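# Extend and quarter-turn the right-side yellow foosball rod

## Task

Take the yellow rod closest to the right arm and draw it outward until it stops, then rotate it by 90 degrees so its player figures are horizontal; at the end neither gripper, arm nor camera cable may be in contact with that rod.

## Robot and tools

Robot: two 6-joint arms with parallel grippers, left_arm and right_arm. Each has a wrist camera: cam_left_wrist and cam_right_wrist, both fisheye, 672x504 pixels.

Frames. Scene frame: origin at table-top height, halfway between the two nominal bases; +z up, +x out across the table, left_arm on the +y side. Calibrated bases in the scene frame: left_arm at (-0.028, +0.289, +0.027) m, right_arm at (-0.040, -0.349, +0.007) m, both essentially unrotated. Each arm's end_effector_position (metres) and end_effector_quat_wxyz are reported in that arm's own base frame and can be a few cm off. The reported point sits between the finger pads, about 1 cm short of the fingertips. The fingers point along the gripper's +z and open and close along its y.

Joint order. Every row and every per-joint list uses, per arm: wrist pitch (joint4), shoulder (joint2), wrist yaw (joint5), wrist roll (joint6), elbow (joint3), waist (joint1). Stated ranges in rad: waist -2.618 to 3.054, shoulder 0.000 to 3.142, elbow 0.000 to 3.142, wrist pitch -1.571 to 1.571, wrist yaw -1.571 to 1.571, wrist roll -2.094 to 2.094. Real ends may differ by up to 0.059 rad.

A row is always 14 plain numbers for both arms together: left_arm's six joint values then its opening, then right_arm's six joint values then its opening. Joint values are offsets, not poses: they are added to the Joint targets that stand when the action (or move) begins, not to the previous row. Scale: 1.0 equals 2.224 rad for waist, shoulder and elbow, and 8.485 rad for the three wrist joints; values lie in [-1, 1]. The opening is absolute: +1 fully open, -1 closed. To keep an arm still, send 0 for its joints and repeat its current opening (0 is itself an opening command).

execute_actions(actions, cameras): actions is a list of actions; each action is a list of up to 15 rows, one row per 1/30 s step, the last row held if fewer than 15. Repeating an offset moves further. An action pushing a joint more than 0.059 rad beyond its range is rejected for both arms; a malformed action or a failing first action rejects the whole call. An empty list just returns state and images. cameras: null, omitted or ["all"] gives all; [] gives none; an unknown name invalidates the call.

move(target, speed, blend, opening_speed, blocking, cameras): target is one 14-number row or a list of up to 15 rows; every row is an offset from the same starting Joint targets. speed is rad/s for the joint with most to travel, 0.01 to 12.57, default 0.5 (one value or one per target). blend in rad rounds corners of a list. opening_speed is per second on the -1..+1 scale, at least 0.2; use a low value to close gently. blocking=false returns after about 0.5 s while the move runs. Joints all move in step, so the hand follows a curve; paths do not avoid obstacles or the other arm. The move: line reports done, off_target, moving, held or fault, plus limits=held if steps were withheld. done or off_target says nothing about contact.

wait(seconds 0 to 10) lets the scene run holding last commands. stop() brakes a running move. zoom_image(camera, region=[x0, y0, x1, y1]) enlarges part of the latest image of cam_left_wrist or cam_right_wrist, at most 504 by 504 pixels, origin top-left. read_manual(section) returns only licence text. finished_scene(scene) ends the current scene, given its number; irreversible.

Result lines. Joint positions and Joint velocities: per arm, the six joints in the order above (rad, rad/s), then the pad gap (m; 0.094 when fully open). Joint targets: what the next offsets count from. Tool commands: current gripper commands. grip_measured: measured opening on the command scale, reading slightly wide when empty and narrower than a squeezed part. Joint torques: drive output including gravity, positive toward larger angle; numbers 2, 5 and 6 wrap at ±28 N m. Step readings list joint positions at some steps (actions only). "joint sent to its limit" means a joint reached its real end. "joint command not followed" means the clearance check altered targets. "within noise" means an arm is effectively still. MOTOR HOT appears at 75 °C; at 90 °C an OVER-TEMPERATURE FAULT folds that arm away for good; at 100 °C it goes limp.

Motion limits. Each step a joint target can lead its measured angle by at most 0.339 rad (waist, shoulder, elbow) or 2.2 rad (wrists); targets that would move the gripper over 200 mm away are scaled back. Big offsets may take several actions, and tiny ones may not start. If an arm is stuck pressing or has been dragged, command its targets back past its measured positions.

Gripping. The gripper squeezes roughly 50 to 64 N per pad once the command is about 0.05 below first-contact reading (more for round or small parts). To release, command well above grip_measured.

Avoid: collisions or pressing between the two arms (including closing one gripper on the other's fingers), fast impacts, hard shoves against the table or rod ends, dropping or releasing something still moving, and long holding or stretched poses that heat motors. A camera cable resting on the rod counts as touching it, so withdraw fully at the end.

Each tool is called after ">>>" as a command line: name --argument value for each argument, lists and objects as JSON in quotes; but a table of rows of numbers goes row by row, as --pt "numbers of a row", without its own name.

## Session

>>> execute_actions --actions '[]'

Scene clock: 0.00 s.
left_arm: end_effector_position=(+0.4007, +0.0076, +0.1253) grip_measured=+1.000 end_effector_quat_wxyz=(+0.625, -0.028, +0.778, +0.057) | right_arm: end_effector_position=(+0.3999, -0.0295, +0.1148) grip_measured=+1.000 end_effector_quat_wxyz=(+0.608, +0.063, +0.791, -0.024)
Joint names: [wrist pitch, shoulder, wrist yaw, wrist roll, elbow, waist]
Joint positions: left_arm=[0.966 1.539 -0.191 0.014 0.356 -0.068 0.094] | right_arm=[0.914 1.54 0.071 0.059 0.363 -0.045 0.094]
Joint velocities: within noise
Joint torques (N m): no reading
Heat: left arm: 47 °C; right arm: 43 °C.
Joint targets: left_arm=[0.959 1.536 -0.192 0.014 0.359 -0.068] | right_arm=[0.904 1.537 0.071 0.060 0.366 -0.045]
Tool commands: left_gripper/opening=+1.0 right_gripper/opening=+1.0

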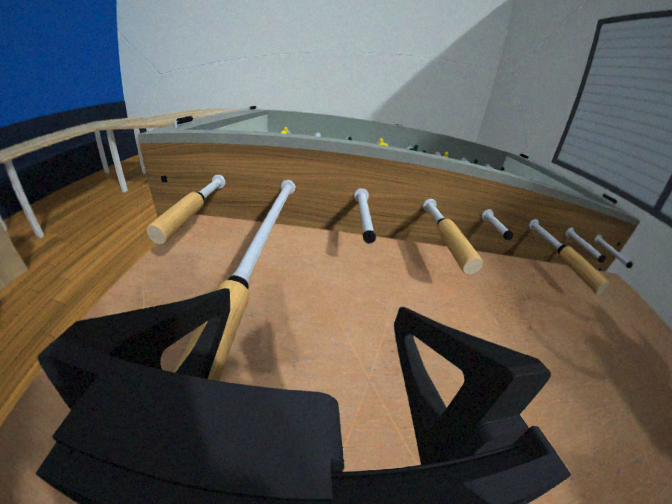

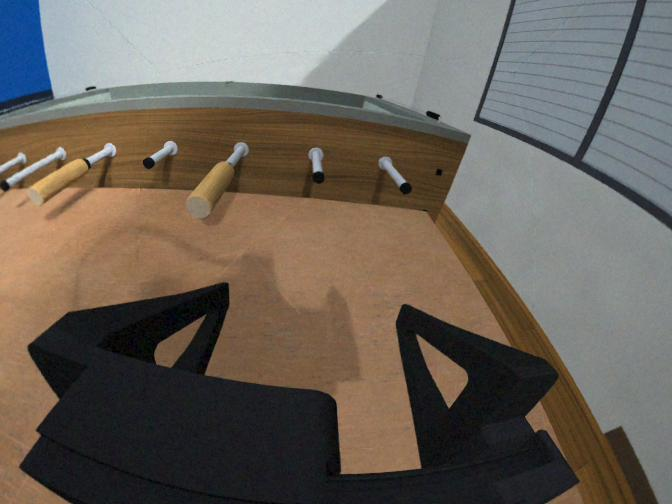

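>>> move --target '[0,0,0,0,0,0,1,0.0609,0.3746,0.0224,-0.0996,0.2621,0.1407,0.6]' --speed 0.8

Scene clock: 83.47 s.
left_arm: end_effector_position=(+0.4007, +0.0076, +0.1253) grip_measured=+1.000 end_effector_quat_wxyz=(+0.625, -0.028, +0.778, +0.057) | right_arm: end_effector_position=(+0.5374, +0.0994, +0.0689) grip_measured=+0.601 end_effector_quat_wxyz=(+0.645, -0.278, +0.659, -0.269)
Joint names: [wrist pitch, shoulder, wrist yaw, wrist roll, elbow, waist]
Joint positions: left_arm=[0.966 1.539 -0.191 0.014 0.356 -0.068 0.094] | right_arm=[1.393 2.347 0.262 -0.789 0.932 0.266 0.075]
Joint velocities: within noise
Joint torques (N m): left_arm=[1.85 -6.31 -0.05 0.03 5.35 -0.03] | right_arm=[1.98 -7.79 0.06 0.07 5.38 0.23]
Heat: left arm: 46 °C; right arm: 44 °C.
Joint targets: left_arm=[0.959 1.536 -0.192 0.014 0.359 -0.068] | right_arm=[1.420 2.370 0.261 -0.785 0.949 0.268]
move: done
camera_calibration:
cam_right_wrist: T_world_to_cam=[[-0.0293808, -0.561657, 0.826849, 0.00533342], [-0.407653, -0.748554, -0.522959, 0.362188], [0.912664, -0.352432, -0.206968, -0.323384], [0, 0, 0, 1]] pos_world=[0.442944, 0.160142, 0.11807]

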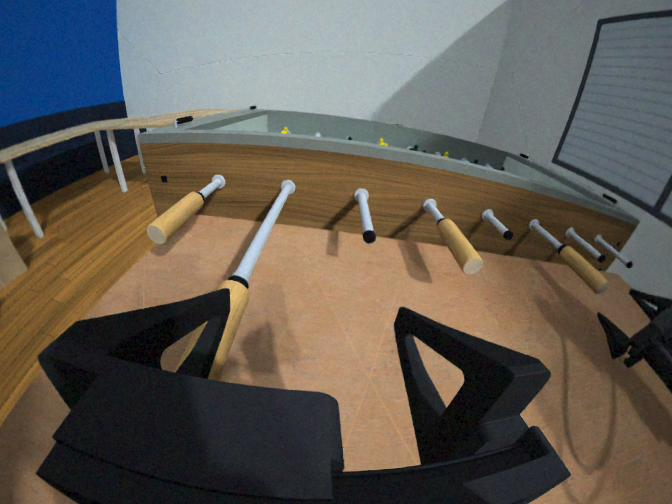

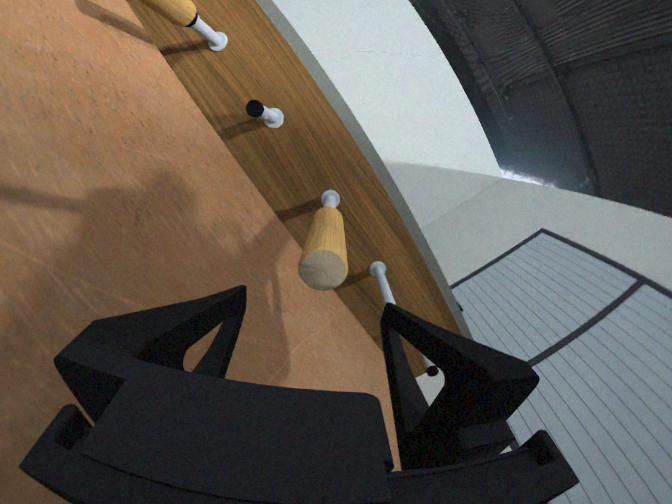

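>>> move --pt "0 0 0 0 0 0 1 -0.0266 0.0607 -0.0053 0 0.1628 -0.0189 0.6" --pt "0 0 0 0 0 0 1 -0.0266 0.0607 -0.0053 0 0.1628 -0.0189 -0.5" --opening_speed 0.8

Scene clock: 95.10 s.
left_arm: end_effector_position=(+0.4007, +0.0076, +0.1253) grip_measured=+1.000 end_effector_quat_wxyz=(+0.625, -0.028, +0.778, +0.057) | right_arm: end_effector_position=(+0.6113, +0.1046, +0.0789) grip_measured=-0.304 end_effector_quat_wxyz=(+0.657, -0.271, +0.648, -0.272)
Joint names: [wrist pitch, shoulder, wrist yaw, wrist roll, elbow, waist]
Joint positions: left_arm=[0.966 1.539 -0.191 0.014 0.356 -0.068 0.094] | right_arm=[1.201 2.479 0.23 -0.792 1.289 0.233 0.033]
Joint velocities: within noise
Joint torques (N m): left_arm=[1.84 -6.35 -0.04 0.01 5.37 -0.06] | right_arm=[1.66 -9.35 -0.11 0.08 6.83 -0.62]
Heat: left arm: 45 °C; right arm: 45 °C.
Joint targets: left_arm=[0.959 1.536 -0.192 0.014 0.359 -0.068] | right_arm=[1.195 2.506 0.216 -0.785 1.311 0.226]
move: done
camera_calibration:
cam_right_wrist: T_world_to_cam=[[-0.0567344, -0.56597, 0.822472, 0.019692], [-0.389947, -0.745803, -0.54011, 0.391707], [0.919088, -0.351363, -0.178386, -0.393165], [0, 0, 0, 1]] pos_world=[0.515216, 0.165138, 0.125234]

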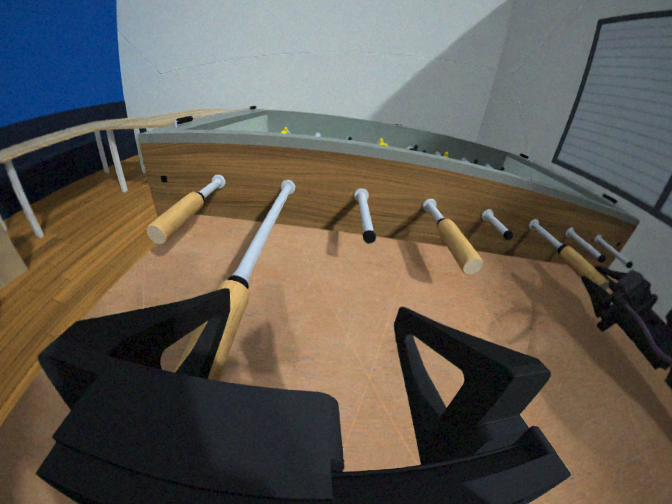

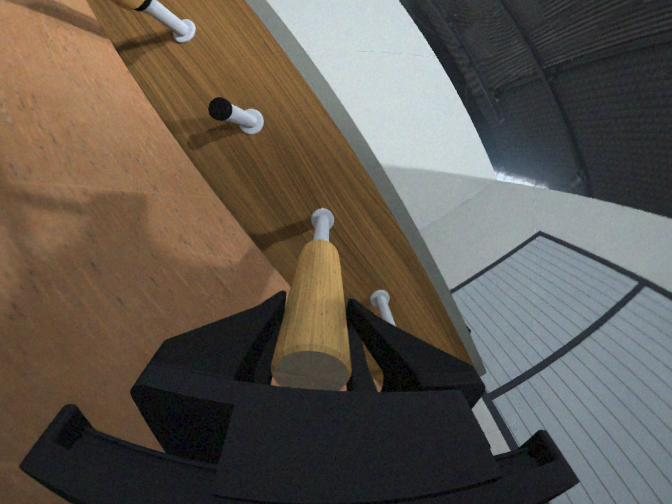

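>>> move --target '[0,0,0,0,0,0,1,-0.0024,-0.009,0.0012,0.1851,0,0.0022,-0.5]' --speed 1.0

Scene clock: 111.77 s.
left_arm: end_effector_position=(+0.4007, +0.0076, +0.1253) grip_measured=+1.000 end_effector_quat_wxyz=(+0.625, -0.028, +0.778, +0.057) | right_arm: end_effector_position=(+0.6120, +0.1005, +0.0805) grip_measured=-0.305 end_effector_quat_wxyz=(+0.662, +0.263, +0.649, +0.266)
Joint names: [wrist pitch, shoulder, wrist yaw, wrist roll, elbow, waist]
Joint positions: left_arm=[0.966 1.539 -0.191 0.014 0.356 -0.068 0.094] | right_arm=[1.208 2.479 0.229 0.764 1.289 0.226 0.033]
Joint velocities: within noise
Joint torques (N m): left_arm=[1.84 -6.37 -0.04 0.01 5.34 -0.08] | right_arm=[1.43 -10.85 0.01 0.23 6.84 0.4]
Heat: left arm: 45 °C; right arm: 45 °C.
Joint targets: left_arm=[0.959 1.536 -0.192 0.014 0.359 -0.068] | right_arm=[1.175 2.485 0.226 0.785 1.311 0.231]
move: done
camera_calibration:
cam_right_wrist: T_world_to_cam=[[-0.0413934, -0.830503, -0.555474, 0.144233], [-0.383877, 0.5265, -0.758576, 0.275727], [0.922456, 0.181834, -0.340604, -0.437605], [0, 0, 0, 1]] pos_world=[0.515487, 0.0541871, 0.140227]

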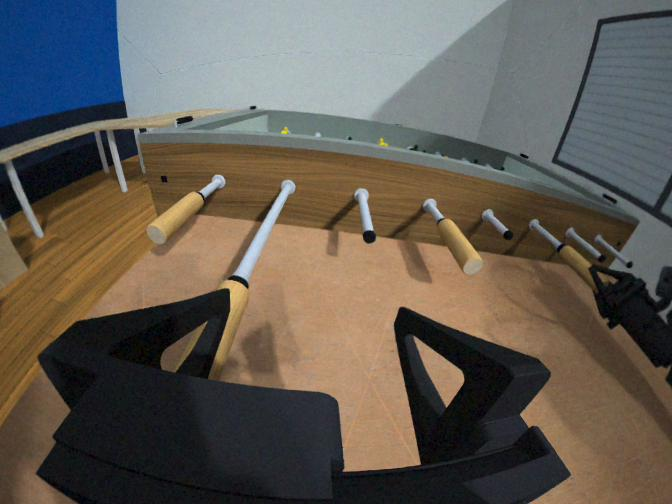

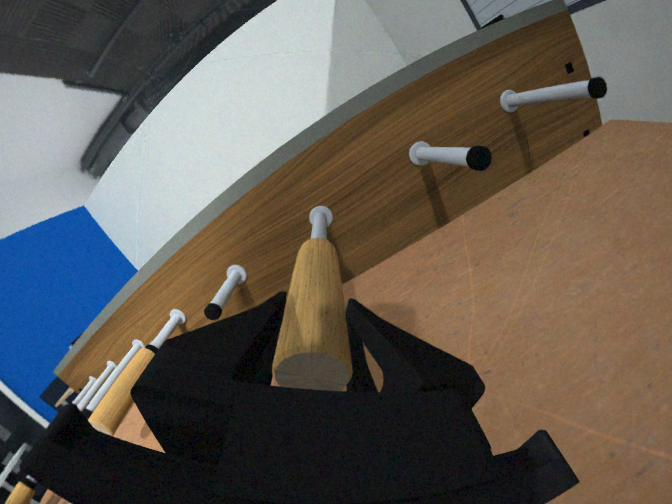

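>>> move --pt "0 0 0 0 0 0 1 0 0 0 0.003 0 0 -0.5" --pt "0 0 0 0 0 0 1 0 0 0 0.001 0 0 0.3" --pt "0 0 0 0 0 0 1 0.0265 -0.0607 0.0040 0 -0.1628 0.0166 0.3" --pt "0 0 0 0 0 0 1 -0.1947 -0.2385 -0.0069 -0.0719 0.1374 0.0047 0.6" --opening_speed 1 --speed '[0.5,0.5,0.6,1.2]'

Scene clock: 154.77 s.
left_arm: end_effector_position=(+0.4007, +0.0076, +0.1253) grip_measured=+1.000 end_effector_quat_wxyz=(+0.625, -0.028, +0.778, +0.057) | right_arm: end_effector_position=(+0.5265, +0.1026, +0.1427) grip_measured=+0.598 end_effector_quat_wxyz=(+0.362, +0.000, +0.932, -0.005)
Joint names: [wrist pitch, shoulder, wrist yaw, wrist roll, elbow, waist]
Joint positions: left_arm=[0.966 1.539 -0.191 0.014 0.356 -0.068 0.094] | right_arm=[-0.467 1.971 0.176 0.182 1.592 0.249 0.075]
Joint velocities: within noise
Joint torques (N m): left_arm=[1.84 -6.37 -0.04 0.01 5.35 -0.02] | right_arm=[1.25 -11.06 0.04 -0.07 8.99 -0.62]
Heat: left arm: 45 °C; right arm: 46 °C.
Joint targets: left_arm=[0.959 1.536 -0.192 0.014 0.359 -0.068] | right_arm=[-0.478 1.955 0.168 0.175 1.617 0.241]
move: done
camera_calibration:
cam_right_wrist: T_world_to_cam=[[0.0948152, -0.981676, 0.165297, 0.0178179], [-0.937679, -0.143832, -0.316339, 0.586227], [0.334317, -0.125002, -0.934134, 0.0879883], [0, 0, 0, 1]] pos_world=[0.518587, 0.112808, 0.264694]

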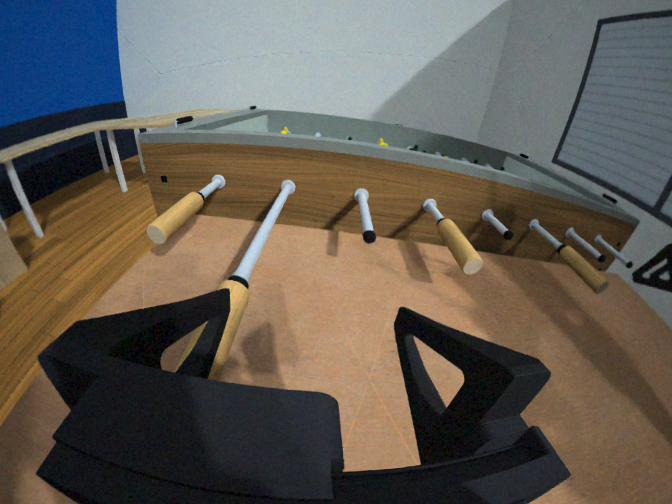

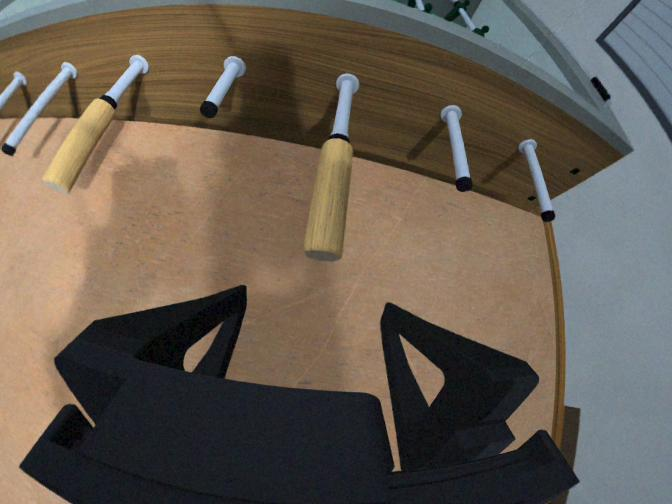

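>>> move --pt "0 0 0 0 0 0 1 0.0105 0.1682 -0.0043 -0.0044 0.1457 -0.0216 0.6" --pt "0 0 0 0 0 0 1 0.0105 0.1682 -0.0043 -0.0044 0.1457 -0.0216 -0.5" --opening_speed 0.8

Scene clock: 166.33 s.
left_arm: end_effector_position=(+0.4007, +0.0076, +0.1253) grip_measured=+1.000 end_effector_quat_wxyz=(+0.625, -0.028, +0.778, +0.057) | right_arm: end_effector_position=(+0.6118, +0.1005, +0.0971) grip_measured=-0.497 end_effector_quat_wxyz=(+0.382, +0.000, +0.924, +0.002)
Joint names: [wrist pitch, shoulder, wrist yaw, wrist roll, elbow, waist]
Joint positions: left_arm=[0.966 1.539 -0.191 0.014 0.356 -0.068 0.094] | right_arm=[-0.395 2.31 0.138 0.144 1.91 0.201 0.024]
Joint velocities: within noise
Joint torques (N m): left_arm=[1.85 -6.38 -0.06 0 5.33 -0.05] | right_arm=[1.46 -10.85 0.04 -0.07 9.55 -0.59]
Heat: left arm: 45 °C; right arm: 46 °C.
Joint targets: left_arm=[0.959 1.536 -0.192 0.014 0.359 -0.068] | right_arm=[-0.388 2.329 0.131 0.138 1.941 0.193]
move: done
camera_calibration:
cam_right_wrist: T_world_to_cam=[[0.0927058, -0.983255, 0.156895, 0.0175302], [-0.922392, -0.144148, -0.35835, 0.646326], [0.374965, -0.111498, -0.920309, -0.0109961], [0, 0, 0, 1]] pos_world=[0.598664, 0.109177, 0.218741]

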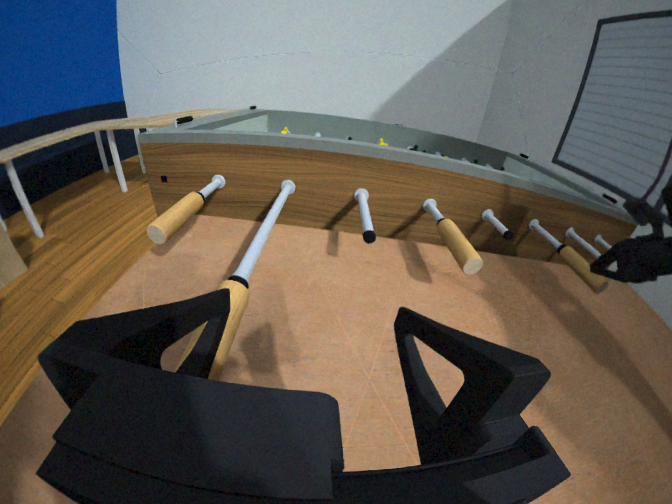

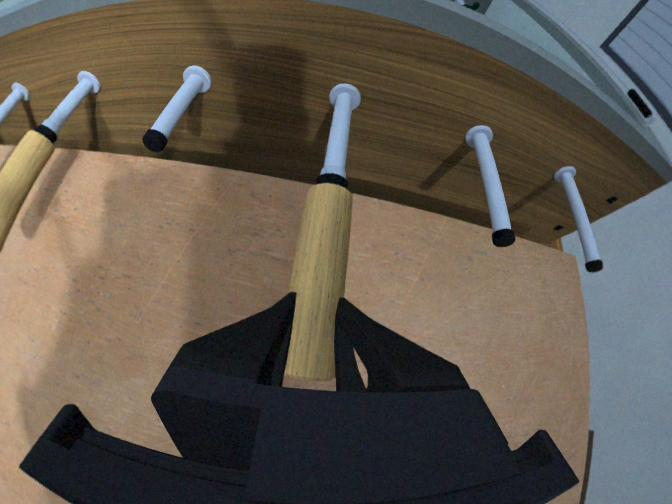

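>>> move --pt "0 0 0 0 0 0 1 0 0 0 0 0 0 0.5" --pt "0 0 0 0 0 0 1 0.0011 0.0070 0 0 -0.0106 0 0.5" --pt "0 0 0 0 0 0 1 0.0011 0.0070 0 0 -0.0106 0 -0.5" --opening_speed 1

Scene clock: 178.67 s.
left_arm: end_effector_position=(+0.4007, +0.0076, +0.1253) grip_measured=+1.000 end_effector_quat_wxyz=(+0.625, -0.028, +0.778, +0.057) | right_arm: end_effector_position=(+0.6130, +0.1007, +0.0928) grip_measured=-0.419 end_effector_quat_wxyz=(+0.382, +0.000, +0.924, +0.002)
Joint names: [wrist pitch, shoulder, wrist yaw, wrist roll, elbow, waist]
Joint positions: left_arm=[0.966 1.539 -0.191 0.014 0.356 -0.068 0.094] | right_arm=[-0.387 2.32 0.138 0.144 1.91 0.201 0.027]
Joint velocities: within noise
Joint torques (N m): left_arm=[1.85 -6.35 -0.05 0.01 5.34 -0.05] | right_arm=[1.46 -10.37 0.04 -0.06 7.69 -0.64]
Heat: left arm: 44 °C; right arm: 47 °C.
Joint targets: left_arm=[0.959 1.536 -0.192 0.014 0.359 -0.068] | right_arm=[-0.379 2.345 0.131 0.138 1.917 0.193]
move: done
camera_calibration:
cam_right_wrist: T_world_to_cam=[[0.0932582, -0.983135, 0.157317, 0.0179618], [-0.922902, -0.144643, -0.356833, 0.64603], [0.37357, -0.11191, -0.920827, -0.014509], [0, 0, 0, 1]] pos_world=[0.599968, 0.109479, 0.214339]

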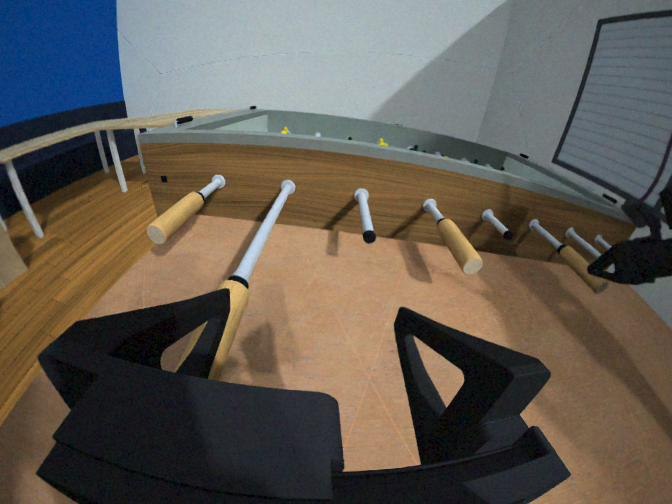

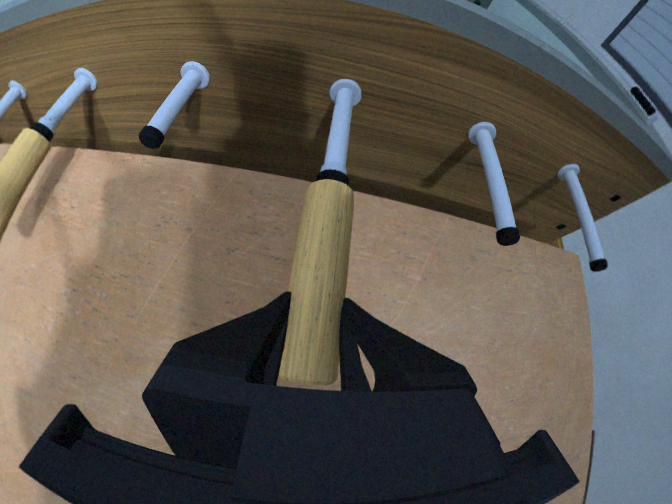

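>>> move --pt "0 0 0 0 0 0 1 0 0 0 0 0 0 0.5" --pt "0 0 0 0 0 0 1 0 0.009 0 0 -0.0135 0 0.5" --pt "0 0 0 0 0 0 1 0 0.009 0 0 -0.0135 0 -0.5" --opening_speed 1

Scene clock: 190.07 s.
left_arm: end_effector_position=(+0.4007, +0.0076, +0.1253) grip_measured=+1.000 end_effector_quat_wxyz=(+0.625, -0.028, +0.778, +0.057) | right_arm: end_effector_position=(+0.6127, +0.1007, +0.0802) grip_measured=-0.306 end_effector_quat_wxyz=(+0.373, -0.001, +0.928, +0.000)
Joint names: [wrist pitch, shoulder, wrist yaw, wrist roll, elbow, waist]
Joint positions: left_arm=[0.966 1.539 -0.191 0.014 0.356 -0.068 0.094] | right_arm=[-0.385 2.341 0.137 0.144 1.91 0.201 0.033]
Joint velocities: within noise
Joint torques (N m): left_arm=[1.83 -6.31 -0.04 0.02 5.33 -0.03] | right_arm=[1.42 -10.56 0.04 -0.06 5.48 -0.64]
Heat: left arm: 44 °C; right arm: 47 °C.
Joint targets: left_arm=[0.959 1.536 -0.192 0.014 0.359 -0.068] | right_arm=[-0.379 2.365 0.131 0.138 1.887 0.193]
move: done
camera_calibration:
cam_right_wrist: T_world_to_cam=[[0.0964403, -0.982547, 0.15906, 0.0177948], [-0.929367, -0.146102, -0.339014, 0.644006], [0.356336, -0.11513, -0.927238, -0.01464], [0, 0, 0, 1]] pos_world=[0.602019, 0.109889, 0.201922]

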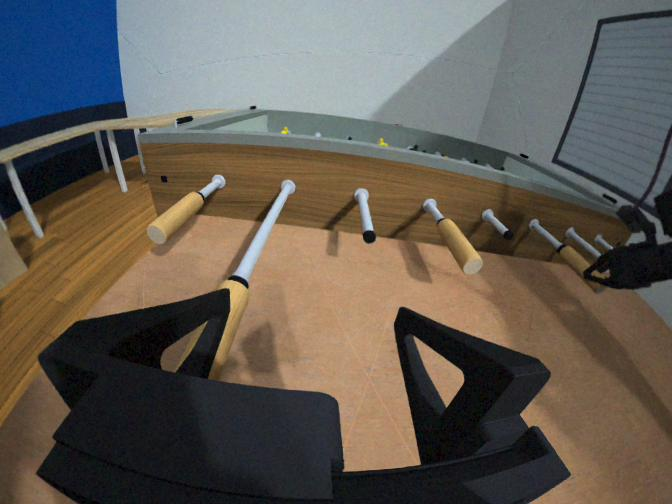

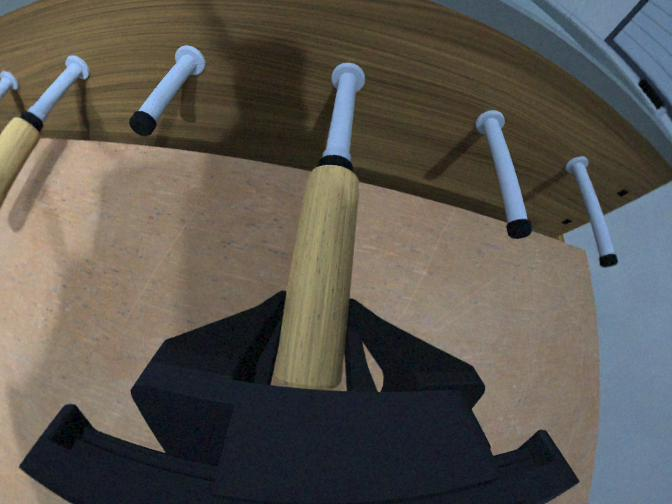

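>>> move --pt "0 0 0 0 0 0 1 0.0272 -0.1853 0.0044 0.0053 -0.2707 0.0268 -0.5" --pt "0 0 0 0 0 0 1 0.0352 -0.3480 0.0115 0.0131 -0.4703 0.0665 -0.5" --speed 0.4 --blend 0.05

Scene clock: 208.03 s.
left_arm: end_effector_position=(+0.4007, +0.0076, +0.1253) grip_measured=+1.000 end_effector_quat_wxyz=(+0.625, -0.028, +0.778, +0.057) | right_arm: end_effector_position=(+0.4735, +0.0999, +0.0877) grip_measured=-0.308 end_effector_quat_wxyz=(+0.462, +0.021, +0.886, +0.028)
Joint names: [wrist pitch, shoulder, wrist yaw, wrist roll, elbow, waist]
Joint positions: left_arm=[0.966 1.539 -0.191 0.014 0.356 -0.068 0.094] | right_arm=[0.232 1.791 0.197 0.224 0.936 0.278 0.033]
Joint velocities: within noise
Joint torques (N m): left_arm=[1.84 -6.38 -0.05 0.02 5.33 -0.06] | right_arm=[-1.21 -24.2 0.46 0.27 -0.44 5.7]
Heat: left arm: 44 °C; right arm: 47 °C.
Joint targets: left_arm=[0.959 1.536 -0.192 0.014 0.359 -0.068] | right_arm=[-0.080 1.591 0.229 0.249 0.841 0.341]
move: off_target (right_arm); right_arm: the wrist pitch is farthest, 0.313 rad from its target
camera_calibration:
cam_right_wrist: T_world_to_cam=[[0.0508349, -0.993117, 0.105523, 0.0566744], [-0.847218, -0.0988288, -0.521972, 0.489452], [0.528808, -0.062867, -0.84641, -0.0520005], [0, 0, 0, 1]] pos_world=[0.439289, 0.101387, 0.205486]

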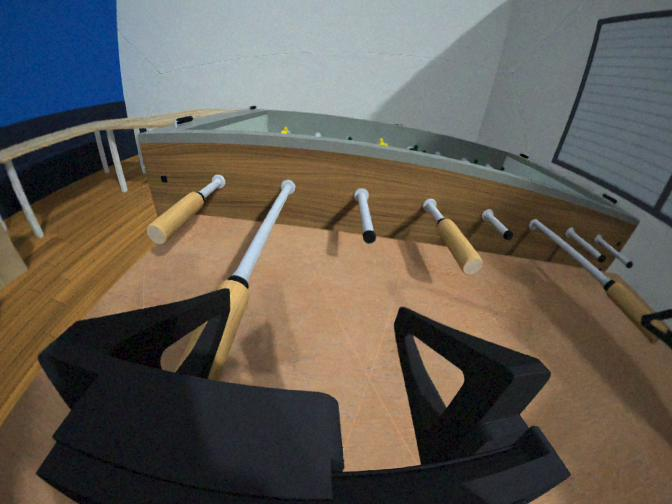

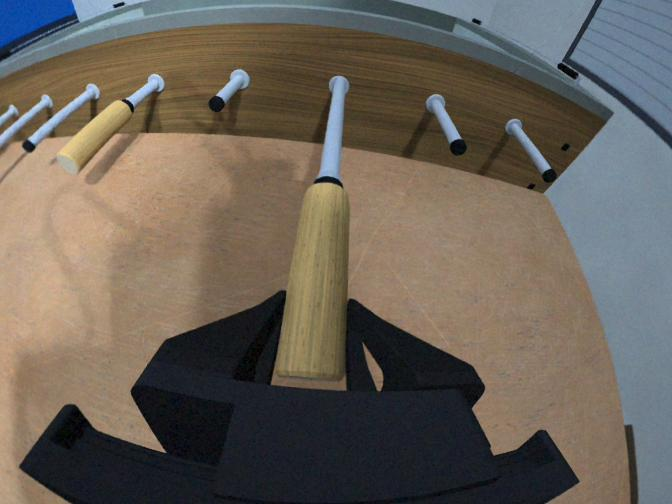

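>>> move --pt "0 0 0 0 0 0 1 0.0368 0.0899 -0.0038 -0.0029 0.0427 -0.0283 -0.5" --pt "0 0 0 0 0 0 1 0.0368 0.0899 -0.0038 -0.0029 0.0427 -0.0283 0.6" --pt "0 0 0 0 0 0 1 -0.0404 -0.0490 0 0 0.1052 0 0.6" --opening_speed 1

Scene clock: 224.83 s.
left_arm: end_effector_position=(+0.4007, +0.0076, +0.1253) grip_measured=+1.000 end_effector_quat_wxyz=(+0.625, -0.028, +0.778, +0.057) | right_arm: end_effector_position=(+0.3963, +0.0970, +0.1443) grip_measured=+0.598 end_effector_quat_wxyz=(+0.360, -0.007, +0.933, -0.002)
Joint names: [wrist pitch, shoulder, wrist yaw, wrist roll, elbow, waist]
Joint positions: left_arm=[0.966 1.539 -0.191 0.014 0.356 -0.068 0.094] | right_arm=[-0.413 1.497 0.22 0.237 1.048 0.333 0.075]
Joint velocities: within noise
Joint torques (N m): left_arm=[1.84 -6.35 -0.04 0 5.31 -0.03] | right_arm=[1.25 -6.8 0.23 0.14 9.14 0.73]
Heat: left arm: 44 °C; right arm: 51 °C.
Joint targets: left_arm=[0.959 1.536 -0.192 0.014 0.359 -0.068] | right_arm=[-0.423 1.482 0.229 0.249 1.075 0.341]
move: done; target 2's new numbers were sent with right_arm's wrist pitch 0.043 rad from that target
camera_calibration:
cam_right_wrist: T_world_to_cam=[[0.109808, -0.980294, 0.164212, 0.0185875], [-0.936992, -0.157217, -0.311975, 0.464203], [0.331644, -0.119608, -0.935792, 0.133068], [0, 0, 0, 1]] pos_world=[0.388783, 0.107118, 0.266291]

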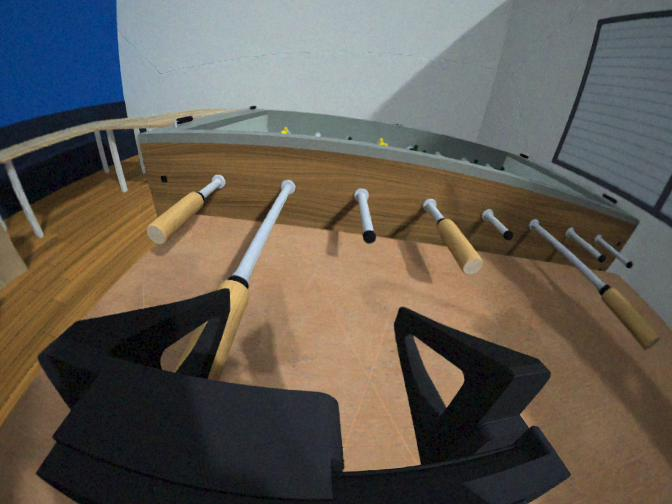

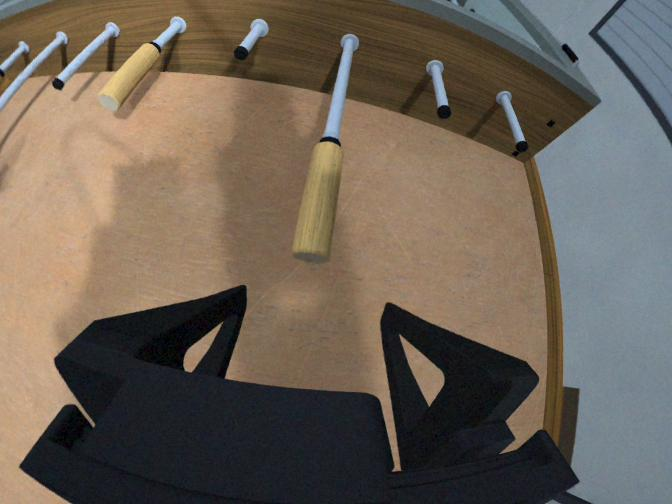

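>>> finished_scene --scene 1

The scene is finished: the task was done.


## Next scene

The same job, from a new start.

>>> execute_actions --actions '[]'

Scene clock: 0.00 s.
left_arm: end_effector_position=(+0.3899, -0.0004, +0.1147) grip_measured=+1.000 end_effector_quat_wxyz=(+0.609, -0.026, +0.793, +0.006) | right_arm: end_effector_position=(+0.3960, -0.0474, +0.1154) grip_measured=+1.000 end_effector_quat_wxyz=(+0.595, +0.094, +0.794, -0.086)
Joint names: [wrist pitch, shoulder, wrist yaw, wrist roll, elbow, waist]
Joint positions: left_arm=[0.911 1.495 -0.08 -0.043 0.322 -0.04 0.094] | right_arm=[0.848 1.518 0.234 0.044 0.38 -0.018 0.094]
Joint velocities: within noise
Joint torques (N m): no reading
Heat: left arm: 42 °C; right arm: 41 °C.
Joint targets: left_arm=[0.899 1.493 -0.081 -0.042 0.324 -0.040] | right_arm=[0.837 1.515 0.234 0.045 0.383 -0.018]
Tool commands: left_gripper/opening=+1.0 right_gripper/opening=+1.0
camera_calibration:
cam_left_wrist: T_world_to_cam=[[0.0222135, -0.980285, 0.196335, -0.0420869], [-0.593611, -0.170951, -0.786385, 0.357186], [0.804446, -0.0990782, -0.585705, -0.125405], [0, 0, 0, 1]] pos_world=[0.313846, 0.00737939, 0.215698]
cam_right_wrist: T_world_to_cam=[[-0.244005, -0.947103, 0.208463, 0.0183839], [-0.655393, 0.00260904, -0.755284, 0.379511], [0.714788, -0.320918, -0.621361, -0.108823], [0, 0, 0, 1]] pos_world=[0.331, -0.0185021, 0.215188]

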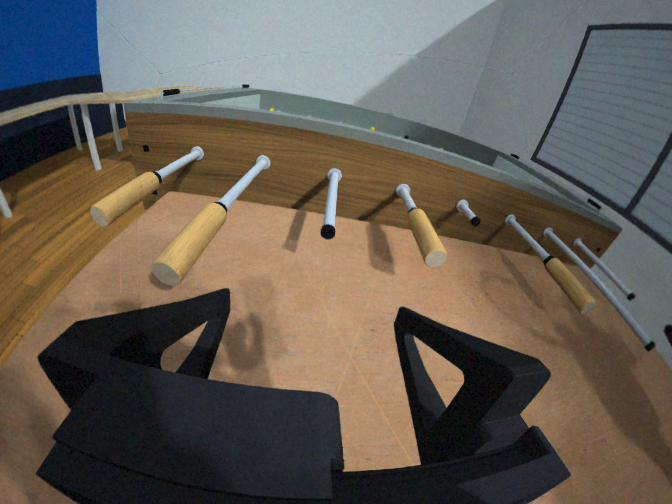

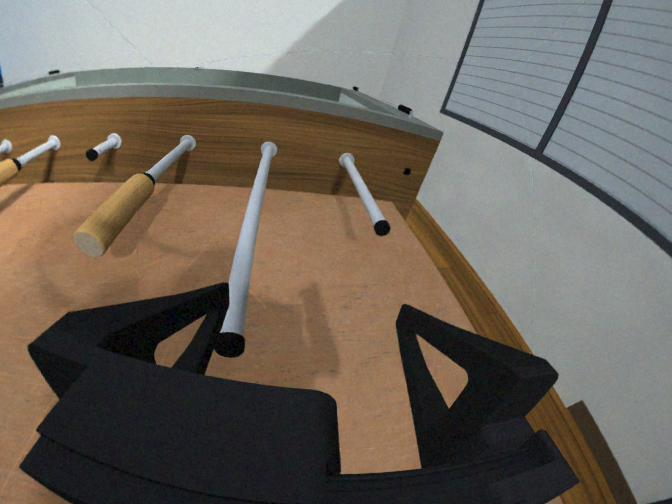

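>>> move --pt "0 0 0 0 0 0 1 -0.0456 0 0 0 0 0 1" --pt "0 0 0 0 0 0 1 -0.0845 -0.0146 0.0272 -0.0642 0.1862 0.2491 0.6" --pt "0 0 0 0 0 0 1 0.0832 0.3386 0.0394 -0.0978 0.1538 0.2320 0.6" --speed 0.8 --blend 0.05

Scene clock: 40.53 s.
left_arm: end_effector_position=(+0.3899, -0.0004, +0.1147) grip_measured=+1.000 end_effector_quat_wxyz=(+0.609, -0.026, +0.793, +0.006) | right_arm: end_effector_position=(+0.4661, +0.1502, +0.0752) grip_measured=+0.602 end_effector_quat_wxyz=(+0.633, -0.260, +0.668, -0.292)
Joint names: [wrist pitch, shoulder, wrist yaw, wrist roll, elbow, waist]
Joint positions: left_arm=[0.911 1.495 -0.08 -0.043 0.322 -0.04 0.094] | right_arm=[1.481 2.251 0.567 -0.786 0.737 0.507 0.075]
Joint velocities: within noise
Joint torques (N m): left_arm=[1.88 -5.74 -0.03 0.01 5.34 -0.06] | right_arm=[2.24 -7.25 0.05 0.02 2.5 -0.73]
Heat: left arm: 42 °C; right arm: 42 °C.
Joint targets: left_arm=[0.899 1.493 -0.081 -0.042 0.324 -0.040] | right_arm=[1.543 2.268 0.569 -0.785 0.725 0.498]
move: off_target (right_arm); blend cut to 0 rad at target 2; right_arm: the wrist pitch is farthest, 0.062 rad from its target
camera_calibration:
cam_left_wrist: T_world_to_cam=[[0.0222135, -0.980285, 0.196335, -0.0420869], [-0.593611, -0.170951, -0.786385, 0.357186], [0.804446, -0.0990782, -0.585705, -0.125405], [0, 0, 0, 1]] pos_world=[0.313846, 0.00737939, 0.215698]
cam_right_wrist: T_world_to_cam=[[-0.0593238, -0.551076, 0.832344, 0.0385706], [-0.45841, -0.725656, -0.513113, 0.39389], [0.886759, -0.411994, -0.20957, -0.217833], [0, 0, 0, 1]] pos_world=[0.376016, 0.217338, 0.124355]

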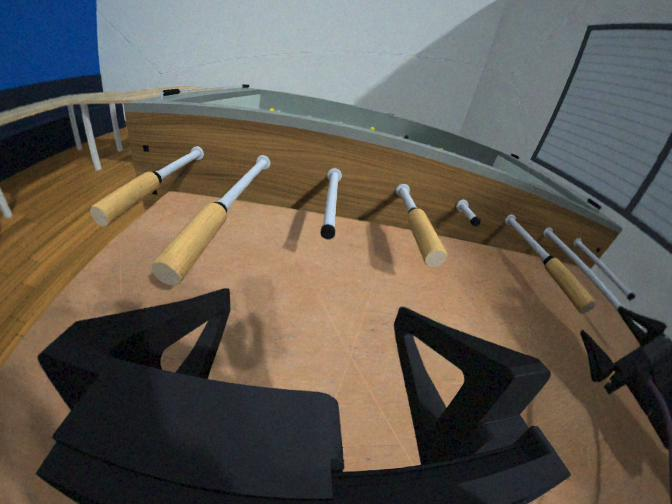

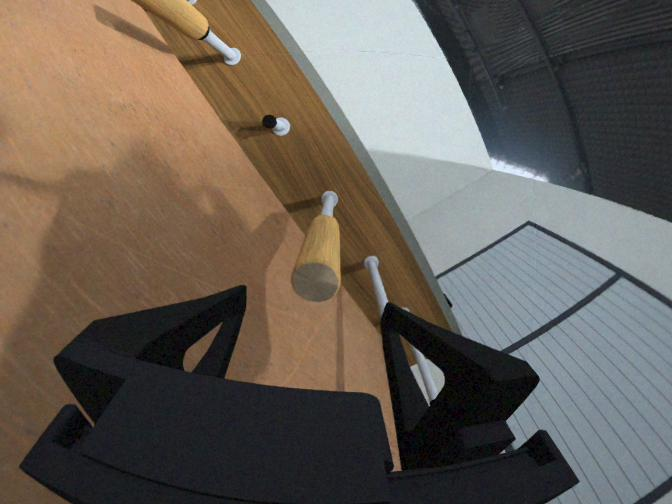

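>>> move --pt "0 0 0 0 0 0 1 -0.0232 0.0448 -0.0123 0 0.1334 -0.0463 0.6" --pt "0 0 0 0 0 0 1 -0.0232 0.0448 -0.0123 0 0.1334 -0.0463 -0.5" --pt "0 0 0 0 0 0 1 -0.0232 0.0448 -0.0123 0.1872 0.1334 -0.0463 -0.5" --opening_speed 0.8 --speed '[0.5,0.5,1.0]'

Scene clock: 58.03 s.
left_arm: end_effector_position=(+0.3899, -0.0004, +0.1147) grip_measured=+1.000 end_effector_quat_wxyz=(+0.609, -0.026, +0.793, +0.006) | right_arm: end_effector_position=(+0.5359, +0.1438, +0.0777) grip_measured=-0.304 end_effector_quat_wxyz=(+0.658, +0.281, +0.653, +0.249)
Joint names: [wrist pitch, shoulder, wrist yaw, wrist roll, elbow, waist]
Joint positions: left_arm=[0.911 1.495 -0.08 -0.043 0.322 -0.04 0.094] | right_arm=[1.337 2.352 0.444 0.772 1.003 0.399 0.033]
Joint velocities: within noise
Joint torques (N m): left_arm=[1.88 -5.78 -0.03 0.01 5.33 -0.06] | right_arm=[1.79 -8.8 0.27 0.32 5.68 -0.27]
Heat: left arm: 42 °C; right arm: 43 °C.
Joint targets: left_arm=[0.899 1.493 -0.081 -0.042 0.324 -0.040] | right_arm=[1.346 2.368 0.464 0.803 1.022 0.395]
move: done
camera_calibration:
cam_left_wrist: T_world_to_cam=[[0.0222135, -0.980285, 0.196335, -0.0420869], [-0.593611, -0.170951, -0.786385, 0.357186], [0.804446, -0.0990782, -0.585705, -0.125405], [0, 0, 0, 1]] pos_world=[0.313846, 0.00737939, 0.215698]
cam_right_wrist: T_world_to_cam=[[-0.0921688, -0.827617, -0.553673, 0.202053], [-0.382487, 0.542808, -0.747705, 0.217736], [0.919352, 0.142858, -0.366583, -0.366912], [0, 0, 0, 1]] pos_world=[0.439226, 0.10145, 0.140169]

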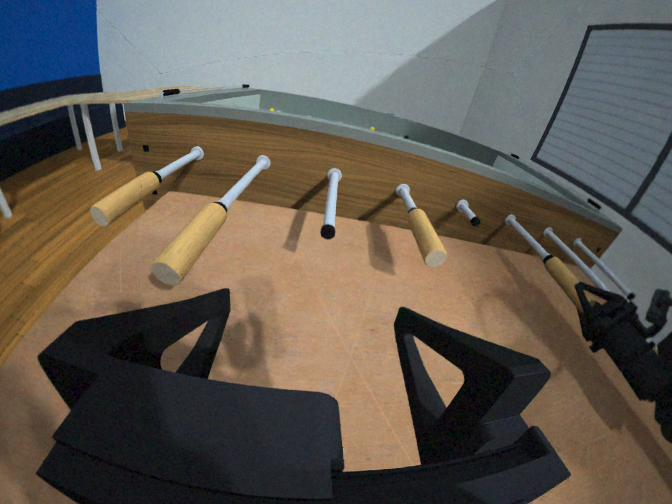

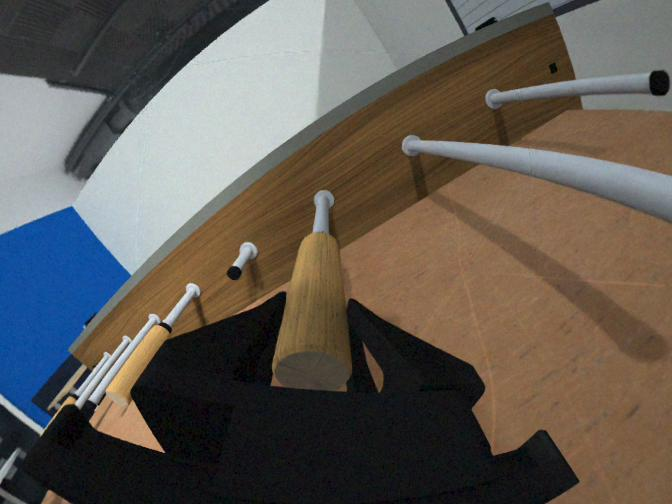

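>>> move --target '[0,0,0,0,0,0,1,-0.0093,-0.1339,0.0179,0.0126,-0.1813,0.0712,-0.5]' --speed 0.3

Scene clock: 68.67 s.
left_arm: end_effector_position=(+0.3899, -0.0004, +0.1147) grip_measured=+1.000 end_effector_quat_wxyz=(+0.609, -0.026, +0.793, +0.006) | right_arm: end_effector_position=(+0.4542, +0.1505, +0.0776) grip_measured=-0.304 end_effector_quat_wxyz=(+0.616, +0.300, +0.686, +0.245)
Joint names: [wrist pitch, shoulder, wrist yaw, wrist roll, elbow, waist]
Joint positions: left_arm=[0.911 1.495 -0.08 -0.043 0.322 -0.04 0.094] | right_arm=[1.298 2.117 0.538 0.864 0.678 0.51 0.033]
Joint velocities: within noise
Joint torques (N m): left_arm=[1.87 -5.75 -0.03 0.03 5.38 -0.03] | right_arm=[1.45 -11.95 0.95 0.53 -0.47 3.93]
Heat: left arm: 42 °C; right arm: 42 °C.
Joint targets: left_arm=[0.899 1.493 -0.081 -0.042 0.324 -0.040] | right_arm=[1.267 2.070 0.616 0.910 0.619 0.554]
move: off_target (right_arm); right_arm: the wrist yaw is farthest, 0.078 rad from its target
camera_calibration:
cam_left_wrist: T_world_to_cam=[[0.0222135, -0.980285, 0.196335, -0.0420869], [-0.593611, -0.170951, -0.786385, 0.357186], [0.804446, -0.0990782, -0.585705, -0.125405], [0, 0, 0, 1]] pos_world=[0.313846, 0.00737939, 0.215698]
cam_right_wrist: T_world_to_cam=[[-0.144835, -0.813336, -0.563478, 0.222576], [-0.467415, 0.558175, -0.685539, 0.214135], [0.872093, 0.164088, -0.461009, -0.267285], [0, 0, 0, 1]] pos_world=[0.365424, 0.105362, 0.148993]

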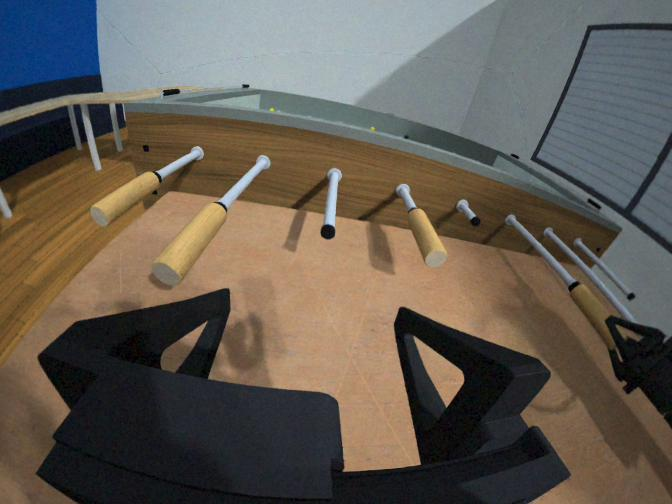

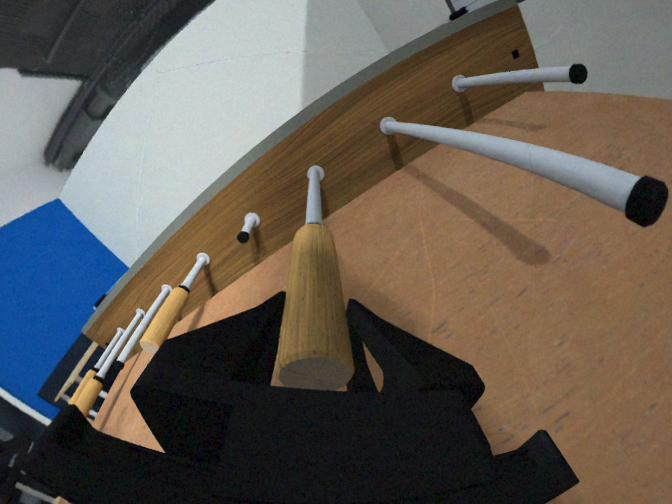

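>>> move --target '[0,0,0,0,0,0,1,-0.008,-0.055,0.0085,0.005,-0.073,0.034,-0.5]' --speed 0.3

Scene clock: 73.97 s.
left_arm: end_effector_position=(+0.3899, -0.0004, +0.1147) grip_measured=+1.000 end_effector_quat_wxyz=(+0.609, -0.026, +0.793, +0.006) | right_arm: end_effector_position=(+0.4497, +0.1473, +0.0809) grip_measured=-0.296 end_effector_quat_wxyz=(+0.601, +0.309, +0.697, +0.239)
Joint names: [wrist pitch, shoulder, wrist yaw, wrist roll, elbow, waist]
Joint positions: left_arm=[0.911 1.495 -0.08 -0.043 0.322 -0.04 0.094] | right_arm=[1.194 2.048 0.54 0.895 0.662 0.509 0.033]
Joint velocities: within noise
Joint torques (N m): left_arm=[1.88 -5.78 -0.03 0.02 5.29 -0.02] | right_arm=[1.74 -16.09 1.73 0.64 -11.69 10.73]
Heat: left arm: 42 °C; right arm: 44 °C.
Joint targets: left_arm=[0.899 1.493 -0.081 -0.042 0.324 -0.040] | right_arm=[1.199 1.947 0.688 0.953 0.456 0.629]
move: off_target (right_arm); right_arm: the elbow is farthest, 0.206 rad from its target
camera_calibration:
cam_left_wrist: T_world_to_cam=[[0.0222135, -0.980285, 0.196335, -0.0420869], [-0.593611, -0.170951, -0.786385, 0.357186], [0.804446, -0.0990782, -0.585705, -0.125405], [0, 0, 0, 1]] pos_world=[0.313846, 0.00737939, 0.215698]
cam_right_wrist: T_world_to_cam=[[-0.174268, -0.809045, -0.561317, 0.23367], [-0.49242, 0.565247, -0.66183, 0.224392], [0.852733, 0.161068, -0.496894, -0.24922], [0, 0, 0, 1]] pos_world=[0.363735, 0.102354, 0.155836]

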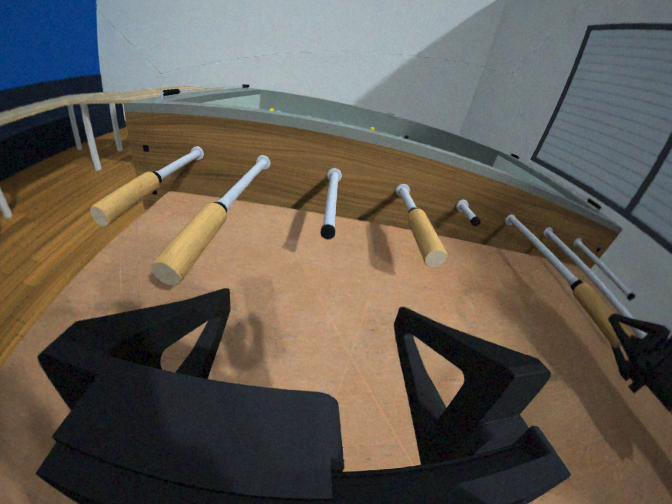

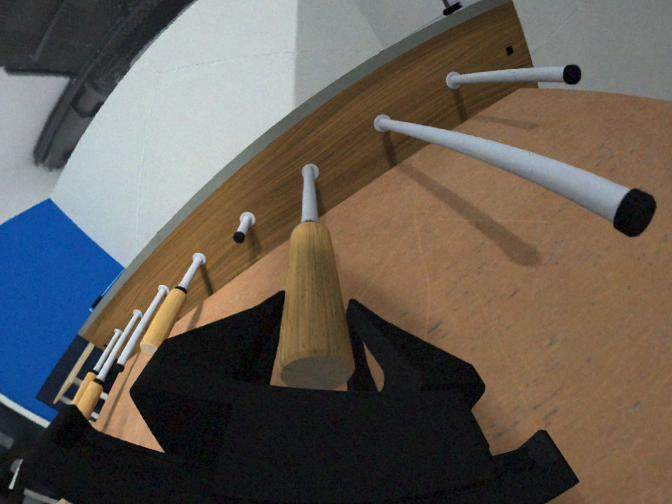

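>>> move --pt "0 0 0 0 0 0 1 0.0007 0.0508 -0.0163 -0.0062 0.0872 -0.0513 -0.5" --pt "0 0 0 0 0 0 1 0.0007 0.0508 -0.0163 -0.0062 0.0872 -0.0513 0.4" --pt "0 0 0 0 0 0 1 -0.0211 -0.0369 -0.0012 0.0067 0.0295 0.0022 0.4" --opening_speed 1

Scene clock: 90.47 s.
left_arm: end_effector_position=(+0.3899, -0.0004, +0.1147) grip_measured=+1.000 end_effector_quat_wxyz=(+0.609, -0.026, +0.793, +0.006) | right_arm: end_effector_position=(+0.4002, +0.1566, +0.0833) grip_measured=+0.398 end_effector_quat_wxyz=(+0.576, +0.332, +0.711, +0.229)
Joint names: [wrist pitch, shoulder, wrist yaw, wrist roll, elbow, waist]
Joint positions: left_arm=[0.911 1.495 -0.08 -0.043 0.322 -0.04 0.094] | right_arm=[1.041 1.879 0.666 1.003 0.539 0.63 0.066]
Joint velocities: within noise
Joint torques (N m): left_arm=[1.89 -5.79 -0.03 0.01 5.33 -0.03] | right_arm=[1.48 -7.62 0.28 0.11 2.99 0.42]
Heat: left arm: 42 °C; right arm: 44 °C.
Joint targets: left_arm=[0.899 1.493 -0.081 -0.042 0.324 -0.040] | right_arm=[1.020 1.865 0.678 1.010 0.522 0.634]
move: done; target 2's new numbers were sent with right_arm's wrist yaw 0.053 rad from that target
camera_calibration:
cam_left_wrist: T_world_to_cam=[[0.0222135, -0.980285, 0.196335, -0.0420869], [-0.593611, -0.170951, -0.786385, 0.357186], [0.804446, -0.0990782, -0.585705, -0.125405], [0, 0, 0, 1]] pos_world=[0.313846, 0.00737939, 0.215698]
cam_right_wrist: T_world_to_cam=[[-0.231888, -0.791634, -0.565282, 0.254586], [-0.522742, 0.591493, -0.613903, 0.200355], [0.820347, 0.15314, -0.55098, -0.188621], [0, 0, 0, 1]] pos_world=[0.318504, 0.111916, 0.162984]

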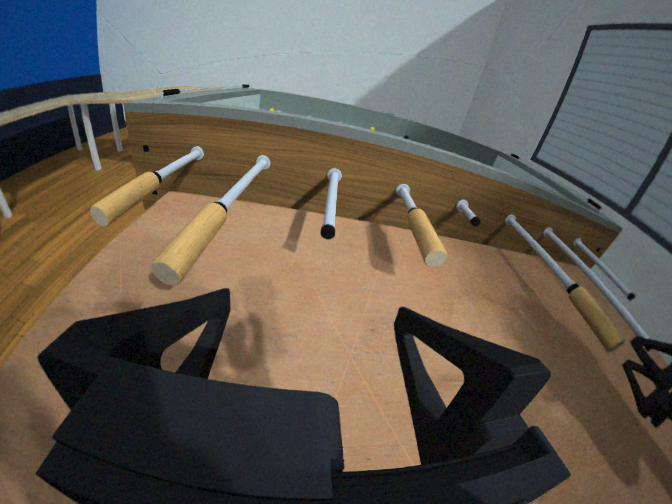

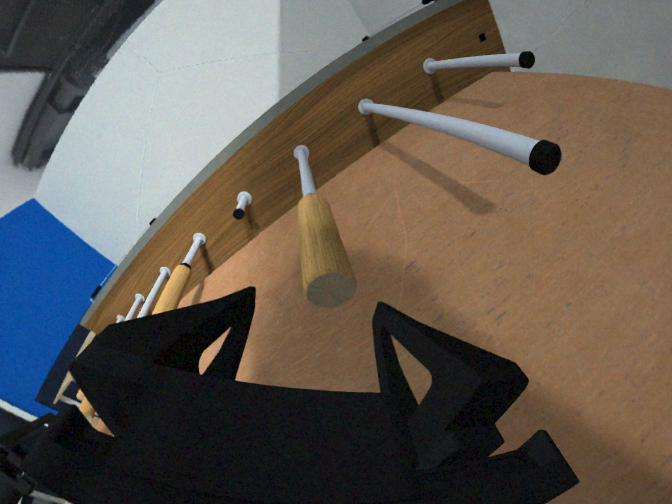

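Clear of the rod.

>>> finished_scene --scene 2

The scene is finished: the task was done.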